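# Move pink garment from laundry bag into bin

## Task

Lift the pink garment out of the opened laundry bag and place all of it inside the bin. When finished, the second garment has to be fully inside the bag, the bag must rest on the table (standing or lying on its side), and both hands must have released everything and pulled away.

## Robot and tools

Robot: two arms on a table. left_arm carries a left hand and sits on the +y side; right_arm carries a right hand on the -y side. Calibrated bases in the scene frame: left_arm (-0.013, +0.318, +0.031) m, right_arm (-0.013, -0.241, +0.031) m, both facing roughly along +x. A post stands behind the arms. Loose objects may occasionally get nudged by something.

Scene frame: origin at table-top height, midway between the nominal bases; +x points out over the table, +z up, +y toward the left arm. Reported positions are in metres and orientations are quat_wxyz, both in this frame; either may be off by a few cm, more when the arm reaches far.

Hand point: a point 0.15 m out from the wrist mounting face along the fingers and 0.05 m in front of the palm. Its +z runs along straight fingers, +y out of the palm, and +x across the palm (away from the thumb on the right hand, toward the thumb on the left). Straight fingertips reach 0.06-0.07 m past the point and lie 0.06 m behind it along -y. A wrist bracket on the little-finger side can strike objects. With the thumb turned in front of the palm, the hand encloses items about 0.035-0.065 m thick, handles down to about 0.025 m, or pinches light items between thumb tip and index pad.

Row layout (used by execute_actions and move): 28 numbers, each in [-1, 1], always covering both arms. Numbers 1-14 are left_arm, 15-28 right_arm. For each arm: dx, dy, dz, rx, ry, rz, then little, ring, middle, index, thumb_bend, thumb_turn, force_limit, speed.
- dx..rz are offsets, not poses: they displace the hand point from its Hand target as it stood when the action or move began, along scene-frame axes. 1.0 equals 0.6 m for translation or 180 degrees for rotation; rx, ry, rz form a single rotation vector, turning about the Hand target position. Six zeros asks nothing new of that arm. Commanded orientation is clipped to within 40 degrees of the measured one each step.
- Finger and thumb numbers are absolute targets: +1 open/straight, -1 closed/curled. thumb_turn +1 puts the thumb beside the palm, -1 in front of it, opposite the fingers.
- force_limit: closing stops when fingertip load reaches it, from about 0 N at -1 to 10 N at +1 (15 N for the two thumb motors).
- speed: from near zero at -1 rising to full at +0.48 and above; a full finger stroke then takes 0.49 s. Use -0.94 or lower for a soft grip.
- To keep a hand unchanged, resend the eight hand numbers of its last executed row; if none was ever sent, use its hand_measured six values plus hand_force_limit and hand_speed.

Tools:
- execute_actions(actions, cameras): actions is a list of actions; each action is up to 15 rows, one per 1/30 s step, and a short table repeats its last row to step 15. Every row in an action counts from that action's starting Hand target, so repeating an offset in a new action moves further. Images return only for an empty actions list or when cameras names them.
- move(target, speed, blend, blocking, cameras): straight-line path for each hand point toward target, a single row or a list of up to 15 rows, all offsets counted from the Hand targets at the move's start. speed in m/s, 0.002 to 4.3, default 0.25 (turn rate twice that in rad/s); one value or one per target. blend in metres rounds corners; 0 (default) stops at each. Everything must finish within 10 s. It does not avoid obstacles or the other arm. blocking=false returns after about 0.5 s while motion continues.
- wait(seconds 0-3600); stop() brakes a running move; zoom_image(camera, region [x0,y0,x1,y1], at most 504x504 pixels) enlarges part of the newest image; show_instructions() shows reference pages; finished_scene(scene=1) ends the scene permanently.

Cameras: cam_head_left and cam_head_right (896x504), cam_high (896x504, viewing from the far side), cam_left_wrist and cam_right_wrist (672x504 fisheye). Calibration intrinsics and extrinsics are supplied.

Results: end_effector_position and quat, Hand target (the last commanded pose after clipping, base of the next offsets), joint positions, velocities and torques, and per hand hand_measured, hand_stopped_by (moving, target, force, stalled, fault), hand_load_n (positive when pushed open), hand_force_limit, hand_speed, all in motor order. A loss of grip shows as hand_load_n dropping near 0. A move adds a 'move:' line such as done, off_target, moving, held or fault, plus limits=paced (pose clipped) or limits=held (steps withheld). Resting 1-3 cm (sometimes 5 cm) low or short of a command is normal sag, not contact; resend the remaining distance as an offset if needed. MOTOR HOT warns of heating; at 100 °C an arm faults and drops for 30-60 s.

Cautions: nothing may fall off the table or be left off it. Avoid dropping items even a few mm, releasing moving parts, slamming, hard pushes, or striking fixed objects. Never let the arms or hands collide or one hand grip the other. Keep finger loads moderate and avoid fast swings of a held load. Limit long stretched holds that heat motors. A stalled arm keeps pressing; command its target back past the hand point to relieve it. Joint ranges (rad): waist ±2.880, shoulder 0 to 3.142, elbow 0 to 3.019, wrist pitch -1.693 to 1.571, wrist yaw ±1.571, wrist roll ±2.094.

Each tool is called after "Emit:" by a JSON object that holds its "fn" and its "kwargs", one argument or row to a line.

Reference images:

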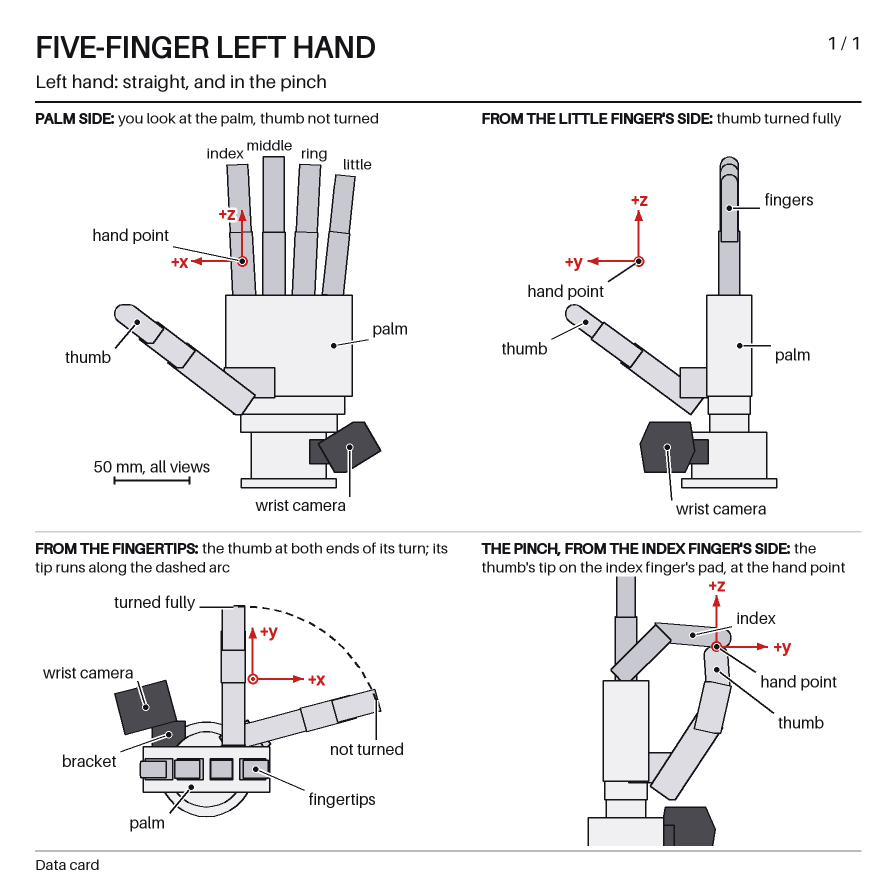

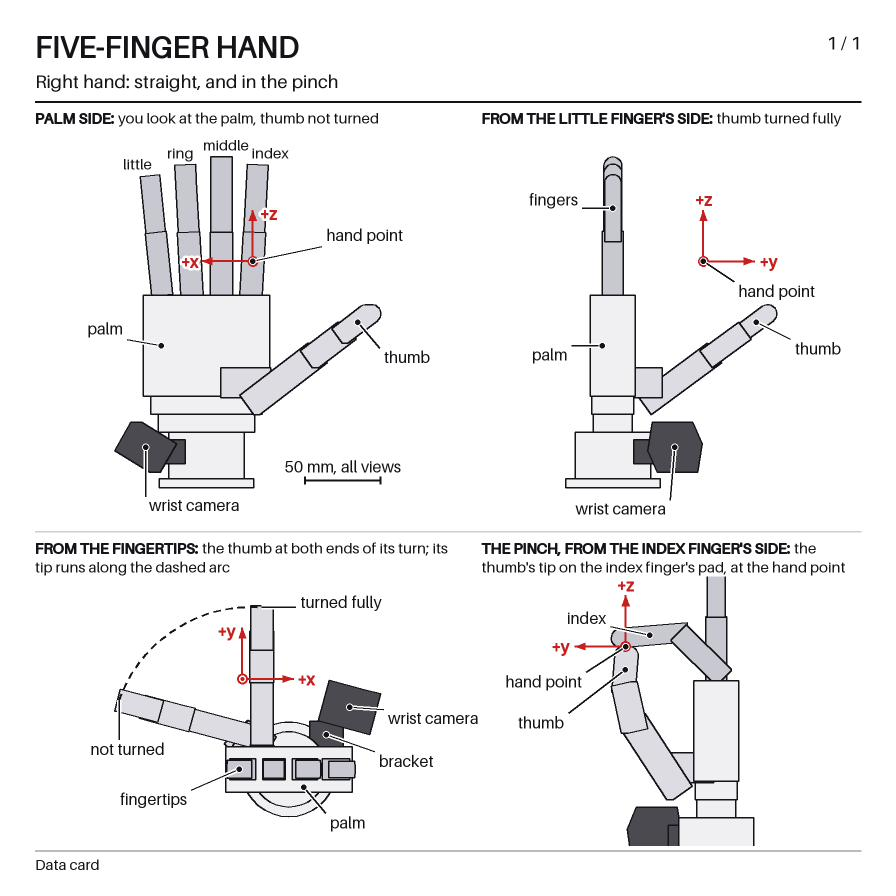

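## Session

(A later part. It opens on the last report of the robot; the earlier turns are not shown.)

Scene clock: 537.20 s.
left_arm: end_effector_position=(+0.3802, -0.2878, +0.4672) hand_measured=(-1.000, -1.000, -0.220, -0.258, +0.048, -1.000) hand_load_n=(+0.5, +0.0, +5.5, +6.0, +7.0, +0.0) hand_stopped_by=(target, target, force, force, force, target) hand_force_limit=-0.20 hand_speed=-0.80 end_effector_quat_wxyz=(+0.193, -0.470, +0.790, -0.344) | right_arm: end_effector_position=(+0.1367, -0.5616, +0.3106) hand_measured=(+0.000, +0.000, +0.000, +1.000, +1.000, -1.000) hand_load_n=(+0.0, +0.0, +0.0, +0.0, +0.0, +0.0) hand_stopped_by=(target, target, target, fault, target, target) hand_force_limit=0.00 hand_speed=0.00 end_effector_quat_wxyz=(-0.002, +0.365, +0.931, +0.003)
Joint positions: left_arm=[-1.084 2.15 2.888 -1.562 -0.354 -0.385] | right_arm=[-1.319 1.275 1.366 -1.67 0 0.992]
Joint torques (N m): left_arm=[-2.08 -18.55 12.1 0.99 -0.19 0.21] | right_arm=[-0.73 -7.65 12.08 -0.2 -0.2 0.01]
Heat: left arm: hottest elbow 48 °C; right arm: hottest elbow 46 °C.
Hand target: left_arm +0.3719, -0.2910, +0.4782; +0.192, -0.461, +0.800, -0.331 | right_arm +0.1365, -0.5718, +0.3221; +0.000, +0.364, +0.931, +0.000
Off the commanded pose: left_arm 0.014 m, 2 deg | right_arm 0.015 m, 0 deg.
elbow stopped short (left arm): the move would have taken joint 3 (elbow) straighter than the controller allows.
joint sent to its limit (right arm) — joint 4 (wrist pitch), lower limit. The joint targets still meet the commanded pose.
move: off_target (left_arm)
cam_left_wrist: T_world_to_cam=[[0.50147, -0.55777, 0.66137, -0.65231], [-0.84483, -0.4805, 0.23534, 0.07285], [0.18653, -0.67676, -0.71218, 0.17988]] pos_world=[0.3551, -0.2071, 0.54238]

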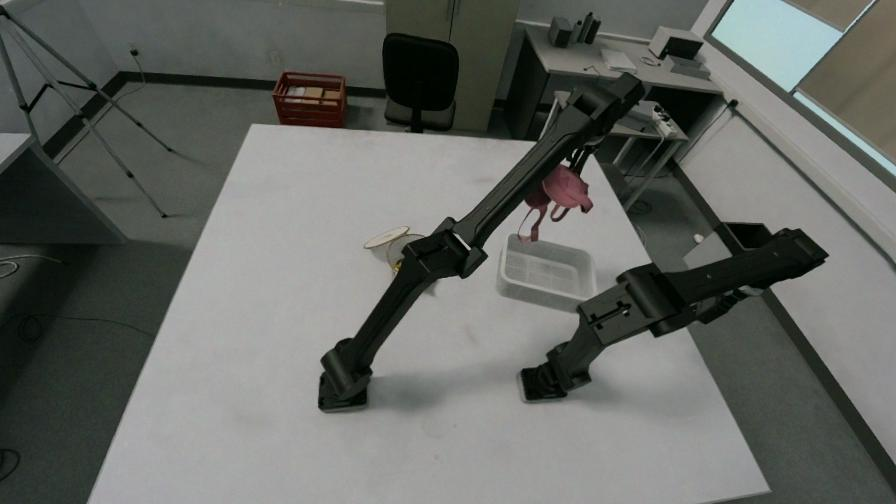

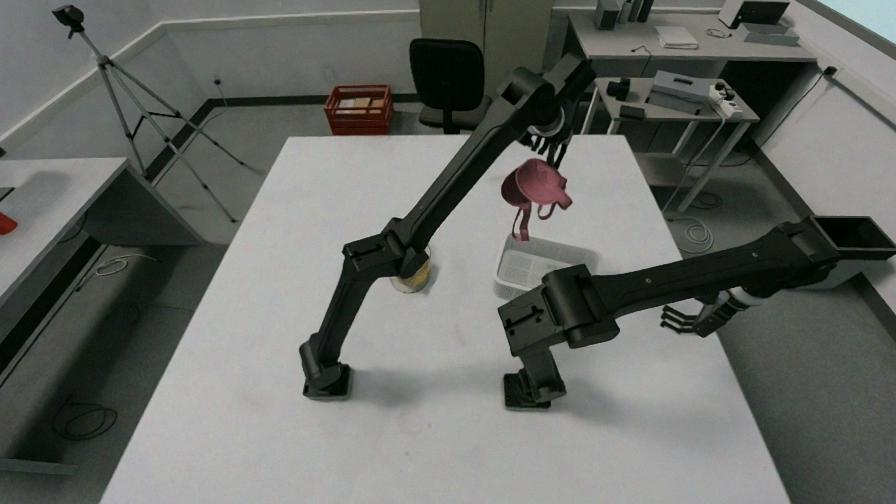

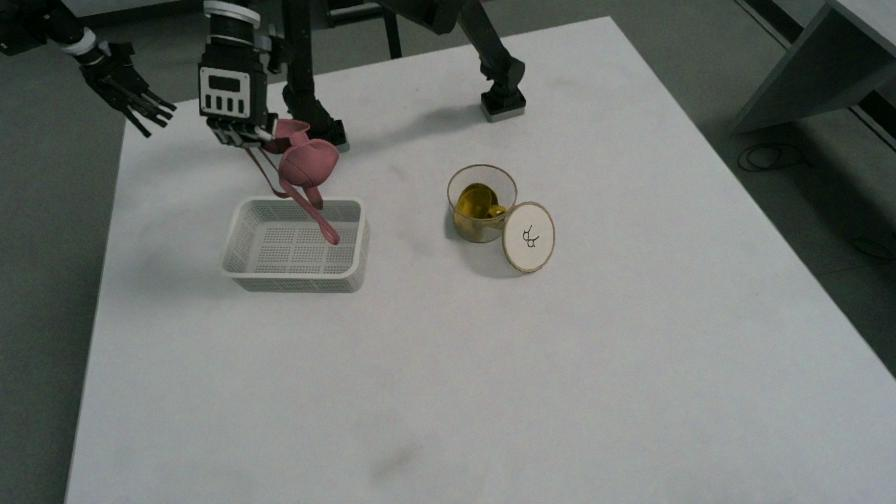

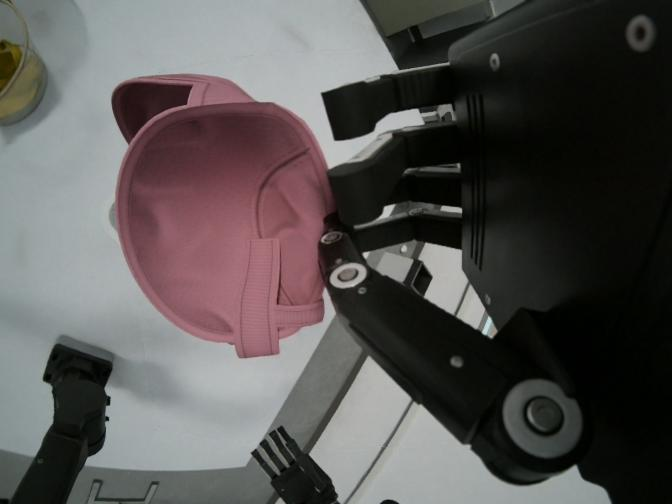

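Emit:
{"fn": "move", "kwargs": {
  "target": [
    [0,-0.01,-0.12,0,0,0,-1,-1,-0.35,-0.35,0.0,-1,-0.2,-0.8,0,0,0,0,0,0,0,0,0,1,1.0,-1,0,0.0],
    [-0.03,-0.07,-0.22,0,0,0,-1,-1,-0.35,-0.35,0.0,-1,-0.2,-0.8,0,0,0,0,0,0,0,0,0,1,1.0,-1,0,0.0]
  ],
  "speed": 0.06,
  "blend": [0.02,0],
  "cameras": ["cam_head_left","cam_head_right","cam_high","cam_left_wrist"]
}}

Emit:
{"fn": "zoom_image", "kwargs": {
  "camera": "cam_high",
  "region": [180, 60, 440, 310]
}}

Emit:
{"fn": "zoom_image", "kwargs": {
  "camera": "cam_head_right",
  "region": [420, 100, 660, 330]
}}

Emit:
{"fn": "zoom_image", "kwargs": {
  "camera": "cam_head_left",
  "region": [450, 120, 650, 330]
}}

Scene clock: 541.27 s.
left_arm: end_effector_position=(+0.3602, -0.3239, +0.3309) hand_measured=(-1.000, -1.000, -0.220, -0.258, +0.048, -1.000) hand_load_n=(+0.0, +0.0, +5.0, +5.5, +7.0, +0.0) hand_stopped_by=(target, target, force, force, force, target) hand_force_limit=-0.20 hand_speed=-0.80 end_effector_quat_wxyz=(+0.195, -0.460, +0.809, -0.310) | right_arm: end_effector_position=(+0.1367, -0.5616, +0.3106) hand_measured=(+0.000, +0.000, +0.000, +1.000, +1.000, -1.000) hand_load_n=(+0.0, +0.0, +0.0, +0.0, -0.5, +0.0) hand_stopped_by=(target, target, target, fault, target, target) hand_force_limit=0.00 hand_speed=0.00 end_effector_quat_wxyz=(-0.002, +0.365, +0.931, +0.003)
Joint positions: left_arm=[-1.139 1.992 2.241 -1.16 -0.386 -0.407] | right_arm=[-1.319 1.275 1.366 -1.67 0 0.992]
Joint torques (N m): left_arm=[-2.14 -20.78 10.86 2.4 -0.36 -0.08] | right_arm=[-0.79 -7.65 12.08 -0.18 -0.2 0.01]
Heat: left arm: hottest elbow 48 °C; right arm: hottest elbow 46 °C.
Hand target: left_arm +0.3538, -0.3332, +0.3464; +0.191, -0.461, +0.800, -0.331 | right_arm +0.1365, -0.5718, +0.3221; +0.000, +0.364, +0.931, +0.000
Off the commanded pose: left_arm 0.019 m, 3 deg | right_arm 0.015 m, 0 deg.
elbow stopped short (left arm): the move would have taken joint 3 (elbow) straighter than the controller allows.
joint sent to its limit (right arm) — joint 4 (wrist pitch), lower limit. The joint targets still meet the commanded pose.
move: off_target (left_arm)
cam_left_wrist: T_world_to_cam=[[0.50882, -0.61475, 0.60265, -0.57392], [-0.84736, -0.48119, 0.22459, 0.07497], [0.15192, -0.62494, -0.76575, 0.10903]] pos_world=[0.33898, -0.2486, 0.41252]

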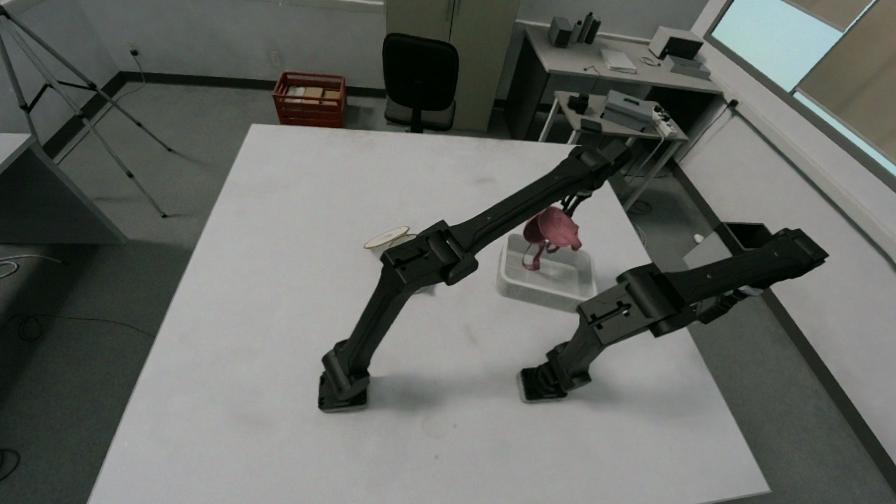

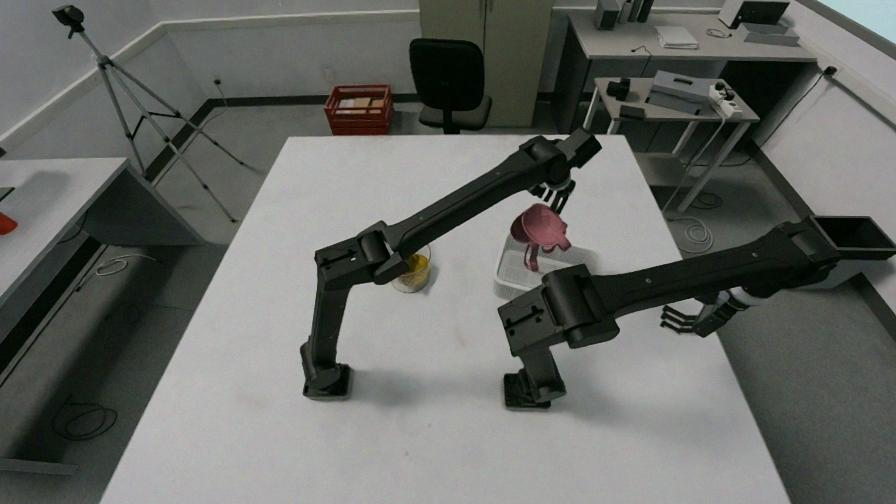

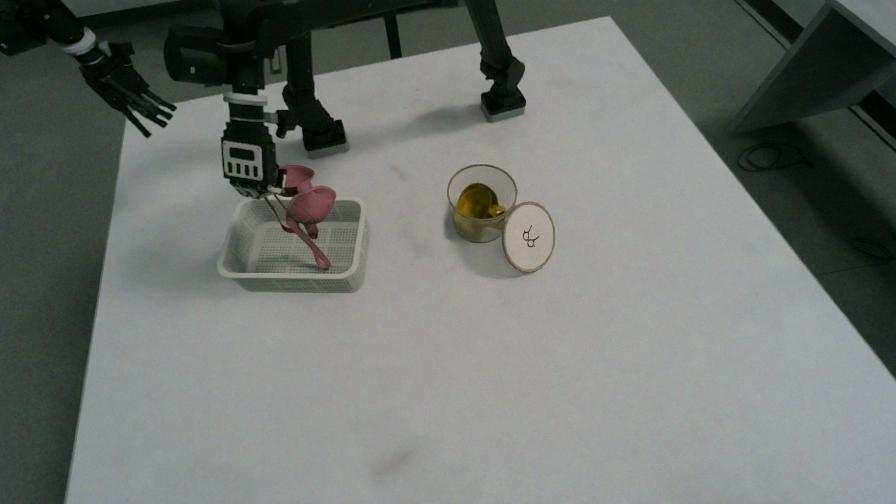

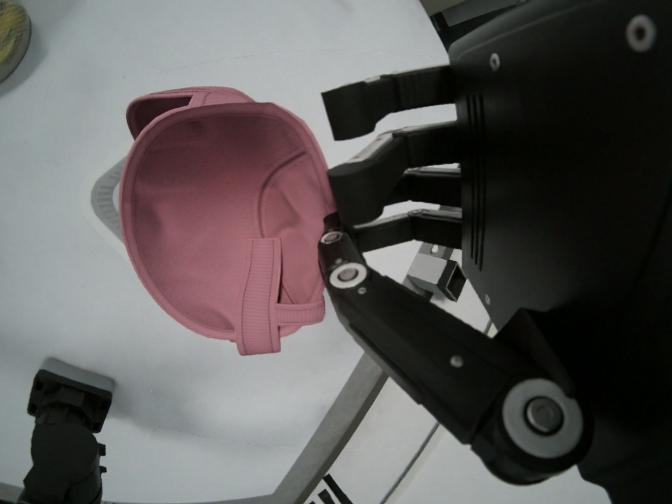

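Scaled by 1.938 from the camera's image (finer frame: 1280x720).

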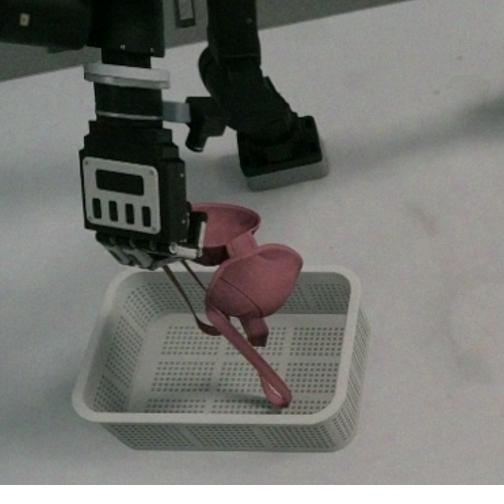

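Scaled by 2.100 from the camera's image (finer frame: 1280x720).

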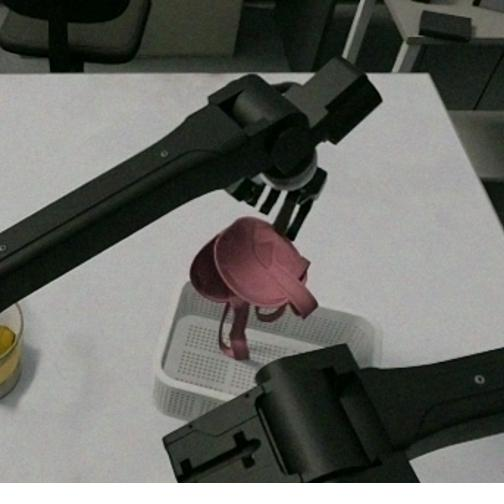

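Scaled by 2.400 from the camera's image (finer frame: 1280x720).

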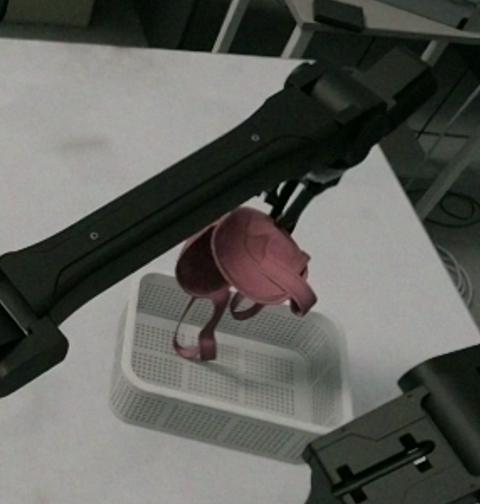

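Emit:
{"fn": "move", "kwargs": {
  "target": [
    [0,0.0,-0.17,0,0,0,-1,-1,-0.35,-0.35,0.0,-1,-0.2,-0.8,0,0,0,0,0,0,0,0,0,1,1.0,-1,0,0.0]
  ],
  "speed": 0.05,
  "cameras": ["cam_head_left","cam_head_right","cam_high","cam_left_wrist"]
}}

Emit:
{"fn": "zoom_image", "kwargs": {
  "camera": "cam_high",
  "region": [180, 60, 440, 310]
}}

Emit:
{"fn": "zoom_image", "kwargs": {
  "camera": "cam_head_right",
  "region": [420, 100, 660, 330]
}}

Emit:
{"fn": "zoom_image", "kwargs": {
  "camera": "cam_head_left",
  "region": [450, 120, 650, 330]
}}

Scene clock: 544.37 s.
left_arm: end_effector_position=(+0.3597, -0.3228, +0.2203) hand_measured=(-1.000, -1.000, -0.220, -0.258, +0.048, -1.000) hand_load_n=(+0.0, +0.0, +5.5, +6.0, +7.0, +0.5) hand_stopped_by=(target, target, force, force, force, target) hand_force_limit=-0.20 hand_speed=-0.80 end_effector_quat_wxyz=(+0.195, -0.460, +0.811, -0.304) | right_arm: end_effector_position=(+0.1367, -0.5616, +0.3106) hand_measured=(+0.000, +0.000, +0.000, +1.000, +1.000, -1.000) hand_load_n=(+0.0, +0.0, +0.0, +0.0, +0.0, +0.0) hand_stopped_by=(target, target, target, fault, target, target) hand_force_limit=0.00 hand_speed=0.00 end_effector_quat_wxyz=(-0.002, +0.365, +0.931, +0.003)
Joint positions: left_arm=[-1.139 1.962 1.906 -0.868 -0.386 -0.407] | right_arm=[-1.319 1.275 1.366 -1.67 0 0.992]
Joint torques (N m): left_arm=[-2.08 -21.48 11.02 2.19 -0.32 -0.1] | right_arm=[-0.79 -7.65 12.08 -0.17 -0.21 0.01]
Heat: left arm: hottest elbow 47 °C; right arm: hottest elbow 46 °C.
Hand target: left_arm +0.3538, -0.3331, +0.2442; +0.191, -0.461, +0.801, -0.331 | right_arm +0.1365, -0.5718, +0.3221; +0.000, +0.364, +0.931, +0.000
Off the commanded pose: left_arm 0.027 m, 3 deg | right_arm 0.015 m, 0 deg.
joint sent to its limit (right arm) — joint 4 (wrist pitch), lower limit. The joint targets still meet the commanded pose.
move: off_target (left_arm)
cam_left_wrist: T_world_to_cam=[[0.51244, -0.62068, 0.59343, -0.5075], [-0.84588, -0.48395, 0.22426, 0.09856], [0.14799, -0.61689, -0.77301, 0.03084]] pos_world=[0.33887, -0.24827, 0.3029]

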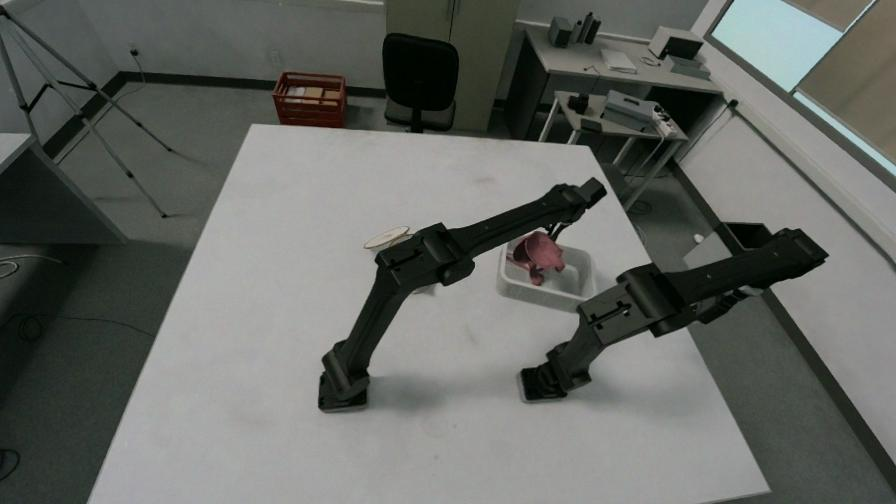

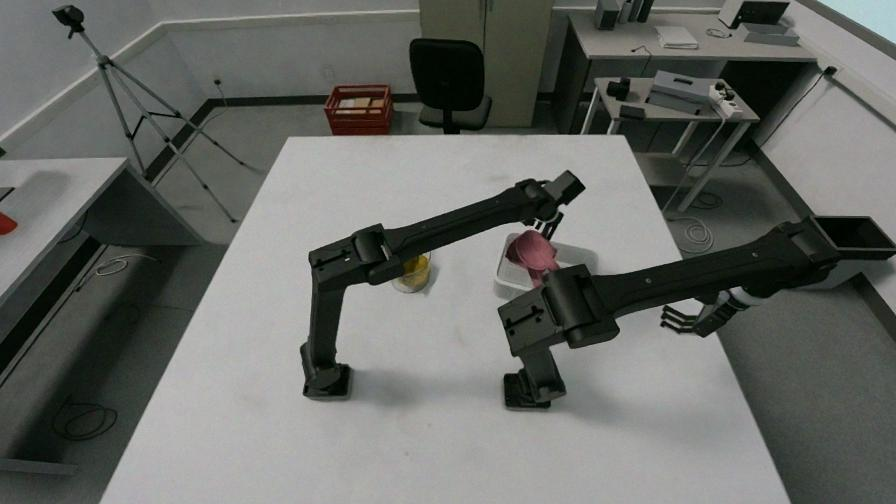

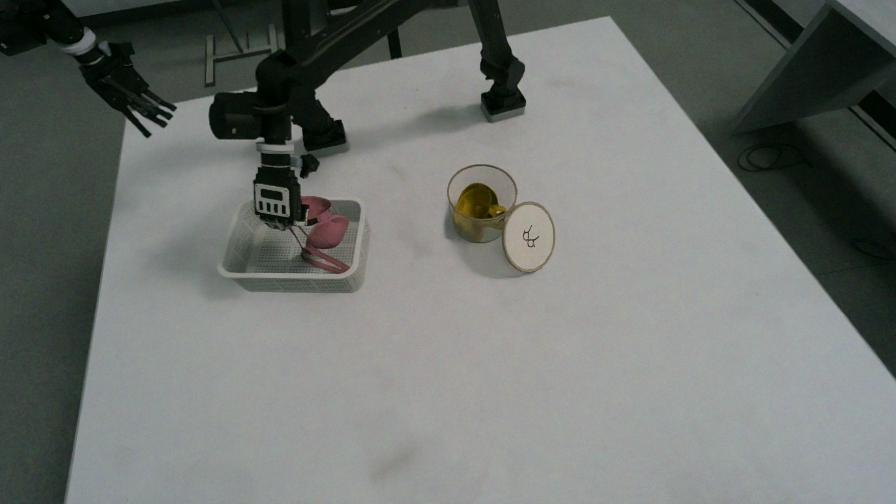

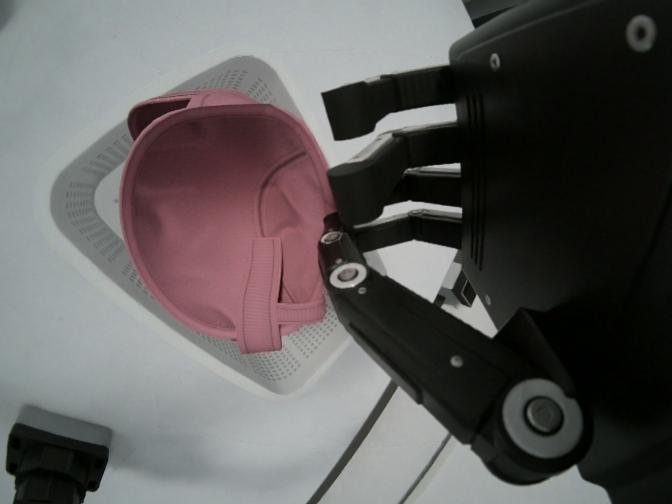

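Scaled by 1.938 from the camera's image (finer frame: 1280x720).

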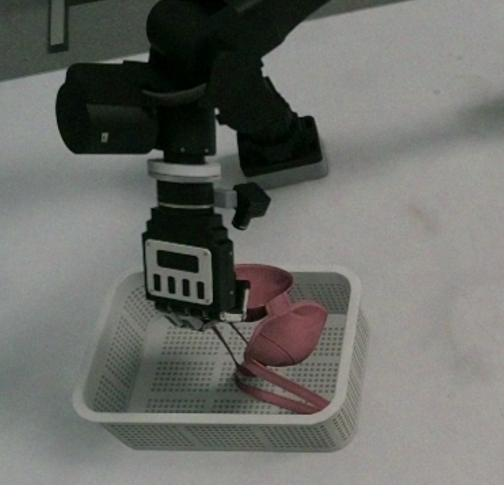

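Scaled by 2.100 from the camera's image (finer frame: 1280x720).

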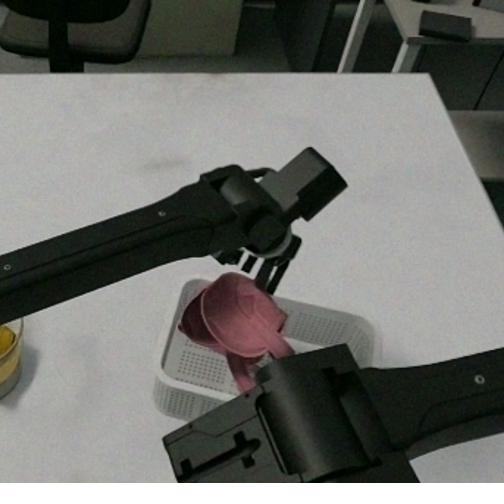

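Scaled by 2.400 from the camera's image (finer frame: 1280x720).

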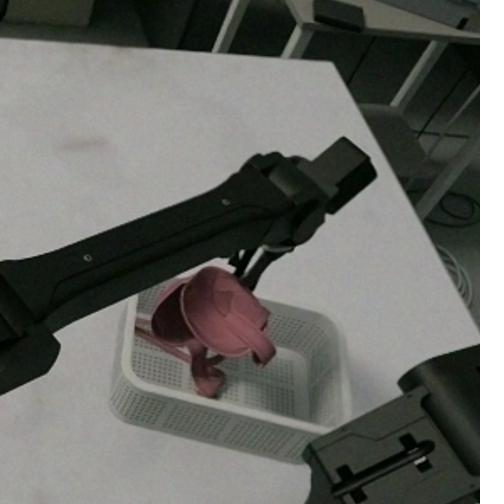

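Emit:
{"fn": "move", "kwargs": {
  "target": [
    [0,-0.04,-0.06,0,0,0,-1,-1,-0.35,-0.35,0.0,-1,-0.2,-0.8,0,0,0,0,0,0,0,0,0,1,1.0,-1,0,0.0],
    [0,-0.04,-0.14,0,0,0,-1,-1,-0.35,-0.35,0.0,-1,-0.2,-0.8,0,0,0,0,0,0,0,0,0,1,1.0,-1,0,0.0]
  ],
  "speed": 0.05,
  "blend": [0.015,0],
  "cameras": ["cam_head_left","cam_head_right","cam_high","cam_left_wrist"]
}}

Emit:
{"fn": "zoom_image", "kwargs": {
  "camera": "cam_high",
  "region": [180, 60, 440, 310]
}}

Emit:
{"fn": "zoom_image", "kwargs": {
  "camera": "cam_head_right",
  "region": [420, 100, 660, 330]
}}

Emit:
{"fn": "zoom_image", "kwargs": {
  "camera": "cam_head_left",
  "region": [450, 120, 650, 330]
}}

Scene clock: 547.27 s.
left_arm: end_effector_position=(+0.3597, -0.3444, +0.1606) hand_measured=(-1.000, -1.000, -0.220, -0.258, +0.048, -1.000) hand_load_n=(+0.0, +0.0, +5.0, +5.5, +7.0, +0.0) hand_stopped_by=(target, target, force, force, force, target) hand_force_limit=-0.20 hand_speed=-0.80 end_effector_quat_wxyz=(+0.195, -0.460, +0.805, -0.319) | right_arm: end_effector_position=(+0.1367, -0.5616, +0.3106) hand_measured=(+0.000, +0.000, +0.000, +1.000, +1.000, -1.000) hand_load_n=(+0.0, +0.0, +0.5, +0.0, -0.5, +0.0) hand_stopped_by=(target, target, target, fault, target, target) hand_force_limit=0.00 hand_speed=0.00 end_effector_quat_wxyz=(-0.002, +0.365, +0.931, +0.003)
Joint positions: left_arm=[-1.155 2.018 1.826 -0.703 -0.397 -0.42] | right_arm=[-1.319 1.275 1.366 -1.67 0 0.992]
Joint torques (N m): left_arm=[-2.14 -19.55 11.06 2.56 -0.38 -0.16] | right_arm=[-0.73 -7.71 12.1 -0.18 -0.2 0.01]
Heat: left arm: hottest elbow 47 °C; right arm: hottest elbow 47 °C.
Hand target: left_arm +0.3537, -0.3572, +0.1603; +0.191, -0.461, +0.800, -0.331 | right_arm +0.1365, -0.5718, +0.3221; +0.000, +0.364, +0.931, +0.000
Off the commanded pose: left_arm 0.014 m, 2 deg | right_arm 0.015 m, 0 deg.
joint sent to its limit (right arm) — joint 4 (wrist pitch), lower limit. The joint targets still meet the commanded pose.
move: off_target (left_arm)
cam_left_wrist: T_world_to_cam=[[0.50299, -0.60293, 0.61925, -0.48018], [-0.84915, -0.47826, 0.22407, 0.10467], [0.16107, -0.63854, -0.75254, -0.04416]] pos_world=[0.33752, -0.26766, 0.24066]

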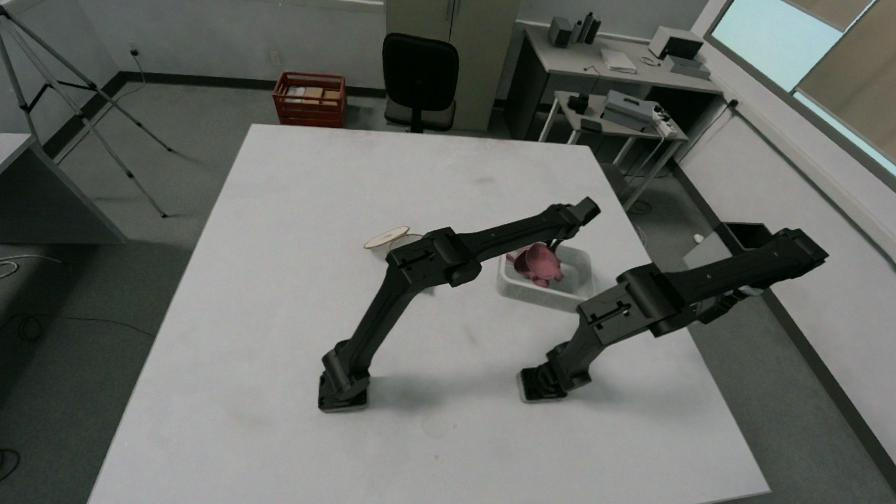

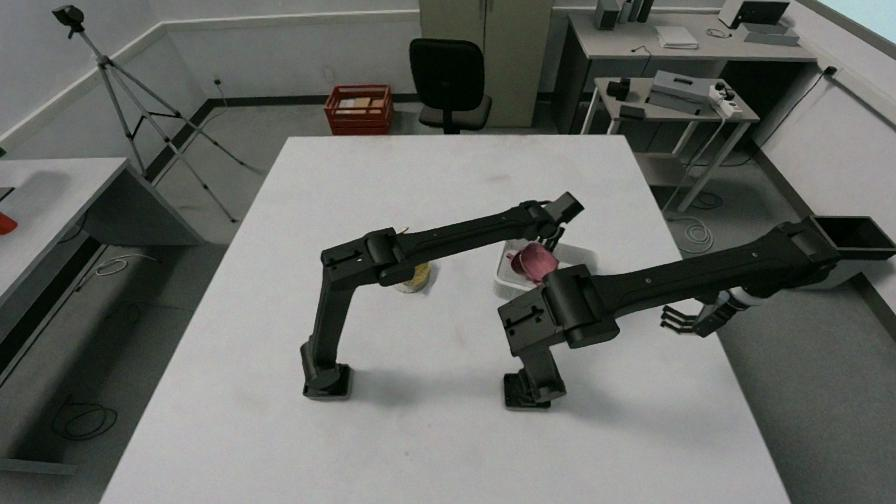

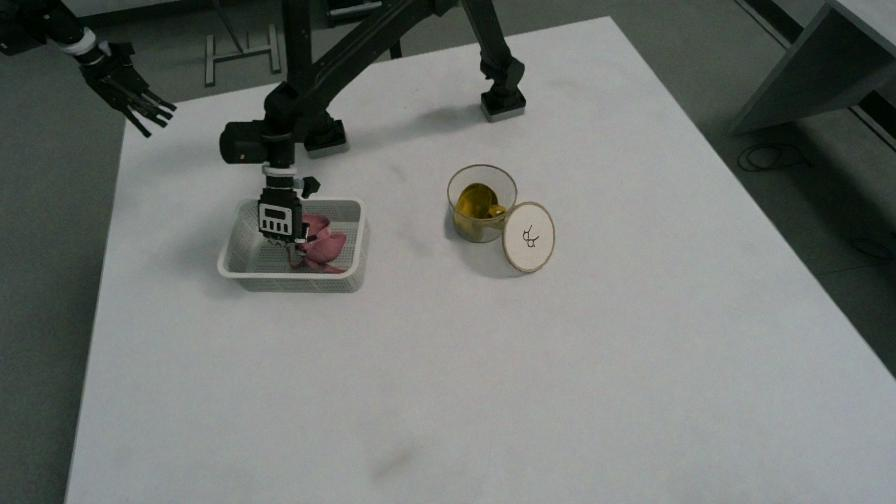

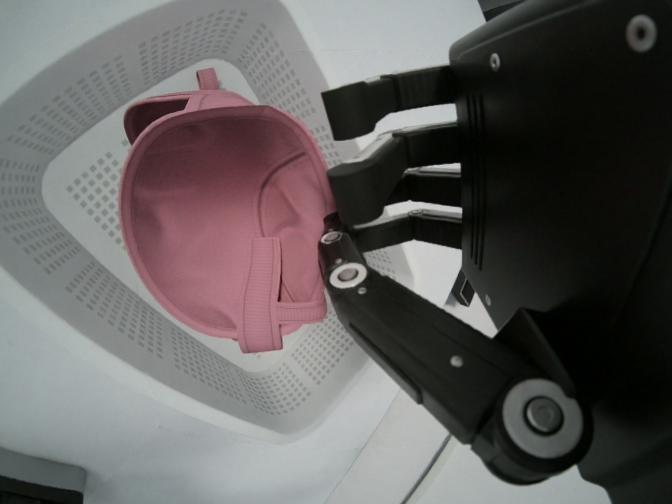

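Scaled by 1.938 from the camera's image (finer frame: 1280x720).

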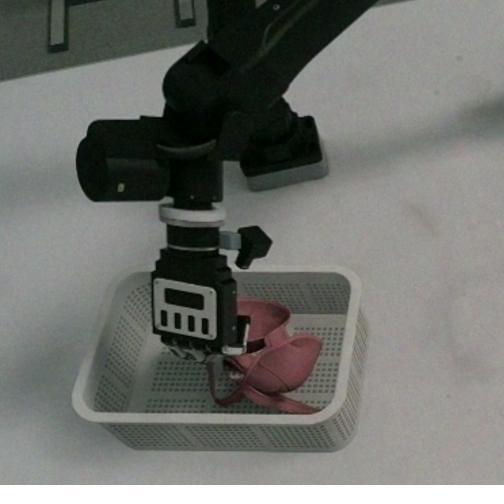

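Scaled by 2.100 from the camera's image (finer frame: 1280x720).

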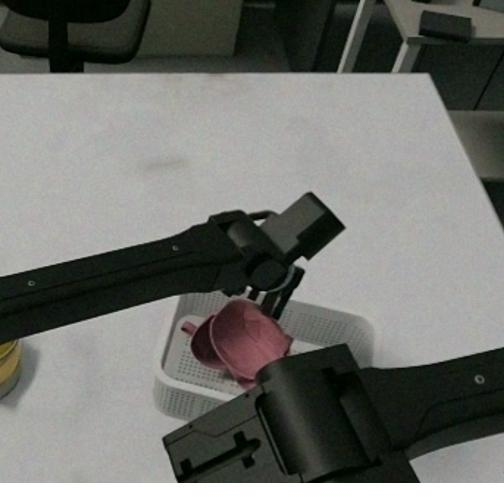

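Scaled by 2.400 from the camera's image (finer frame: 1280x720).

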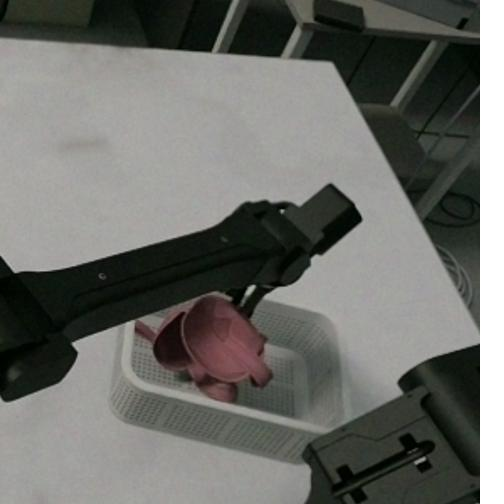

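Emit:
{"fn": "move", "kwargs": {
  "target": [
    [0,-0.01,-0.075,0,0,0,-1,-1,-0.35,-0.35,0.0,-1,-0.2,-0.8,0,0,0,0,0,0,0,0,0,1,1.0,-1,0,0.0]
  ],
  "speed": 0.04,
  "cameras": ["cam_head_left","cam_head_right","cam_high","cam_left_wrist"]
}}

Emit:
{"fn": "zoom_image", "kwargs": {
  "camera": "cam_high",
  "region": [180, 60, 440, 310]
}}

Emit:
{"fn": "zoom_image", "kwargs": {
  "camera": "cam_head_left",
  "region": [450, 120, 650, 330]
}}

Scene clock: 549.33 s.
left_arm: end_effector_position=(+0.3610, -0.3505, +0.1177) hand_measured=(-1.000, -1.000, -0.220, -0.258, +0.048, -1.000) hand_load_n=(+0.0, +0.0, +5.0, +5.5, +7.0, +0.0) hand_stopped_by=(target, target, force, force, force, target) hand_force_limit=-0.20 hand_speed=-0.80 end_effector_quat_wxyz=(+0.195, -0.461, +0.804, -0.321) | right_arm: end_effector_position=(+0.1367, -0.5616, +0.3106) hand_measured=(+0.000, +0.000, +0.000, +1.000, +1.000, -1.000) hand_load_n=(+0.0, +0.0, +0.0, +0.0, +0.0, +0.0) hand_stopped_by=(target, target, target, fault, target, target) hand_force_limit=0.00 hand_speed=0.00 end_effector_quat_wxyz=(-0.002, +0.365, +0.931, +0.003)
Joint positions: left_arm=[-1.158 2.062 1.78 -0.612 -0.399 -0.423] | right_arm=[-1.319 1.275 1.366 -1.67 0 0.992]
Joint torques (N m): left_arm=[-2.55 -19.43 10.86 2.3 -0.37 -0.11] | right_arm=[-0.79 -7.65 12.08 -0.17 -0.21 0]
Heat: left arm: hottest elbow 47 °C; right arm: hottest elbow 47 °C.
Hand target: left_arm +0.3538, -0.3632, +0.1153; +0.191, -0.461, +0.801, -0.331 | right_arm +0.1365, -0.5718, +0.3221; +0.000, +0.364, +0.931, +0.000
Off the commanded pose: left_arm 0.015 m, 1 deg | right_arm 0.015 m, 0 deg.
joint sent to its limit (right arm) — joint 4 (wrist pitch), lower limit. The joint targets still meet the commanded pose.
move: off_target (left_arm)
cam_left_wrist: T_world_to_cam=[[0.50247, -0.60098, 0.62156, -0.45731], [-0.84915, -0.47829, 0.224, 0.11236], [0.16267, -0.64035, -0.75066, -0.08194]] pos_world=[0.33852, -0.27356, 0.19757]

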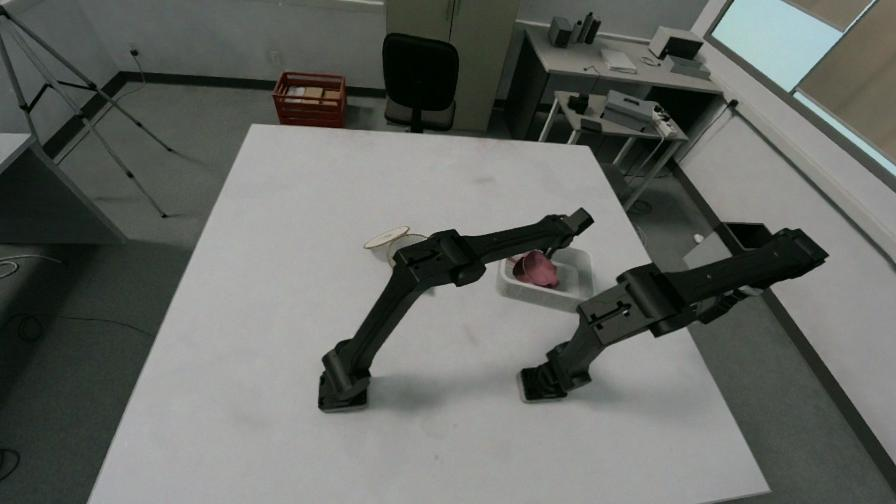

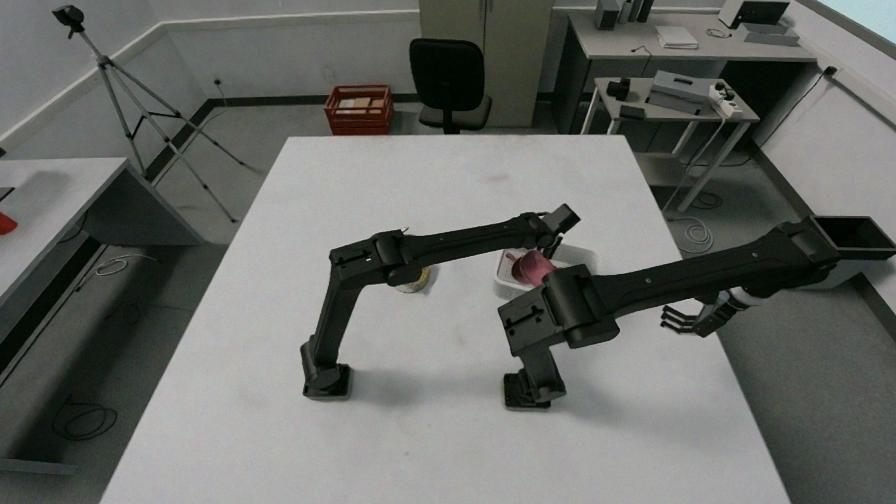

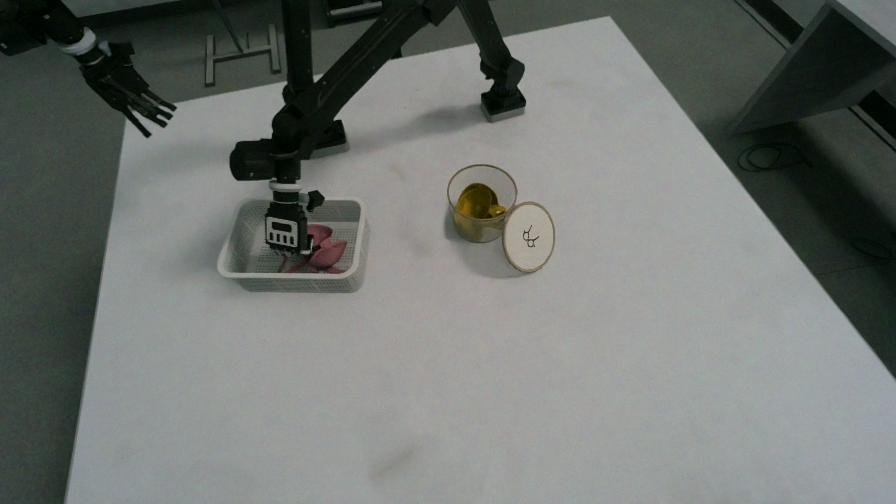

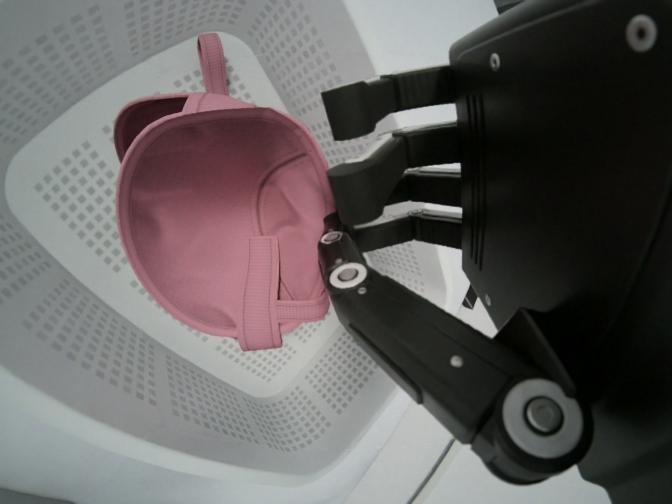

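Scaled by 1.938 from the camera's image (finer frame: 1280x720).

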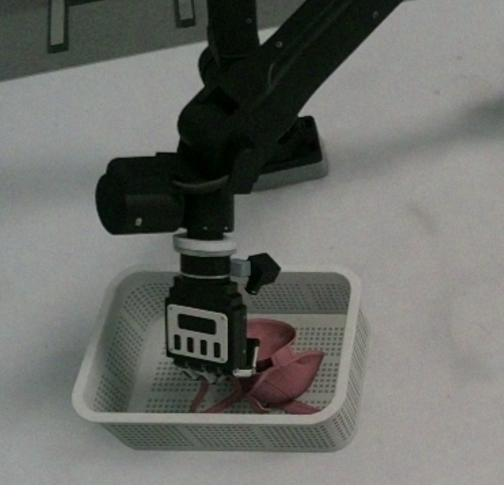

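Scaled by 2.400 from the camera's image (finer frame: 1280x720).

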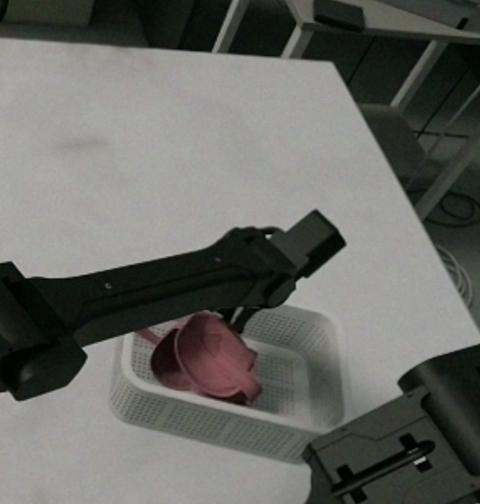

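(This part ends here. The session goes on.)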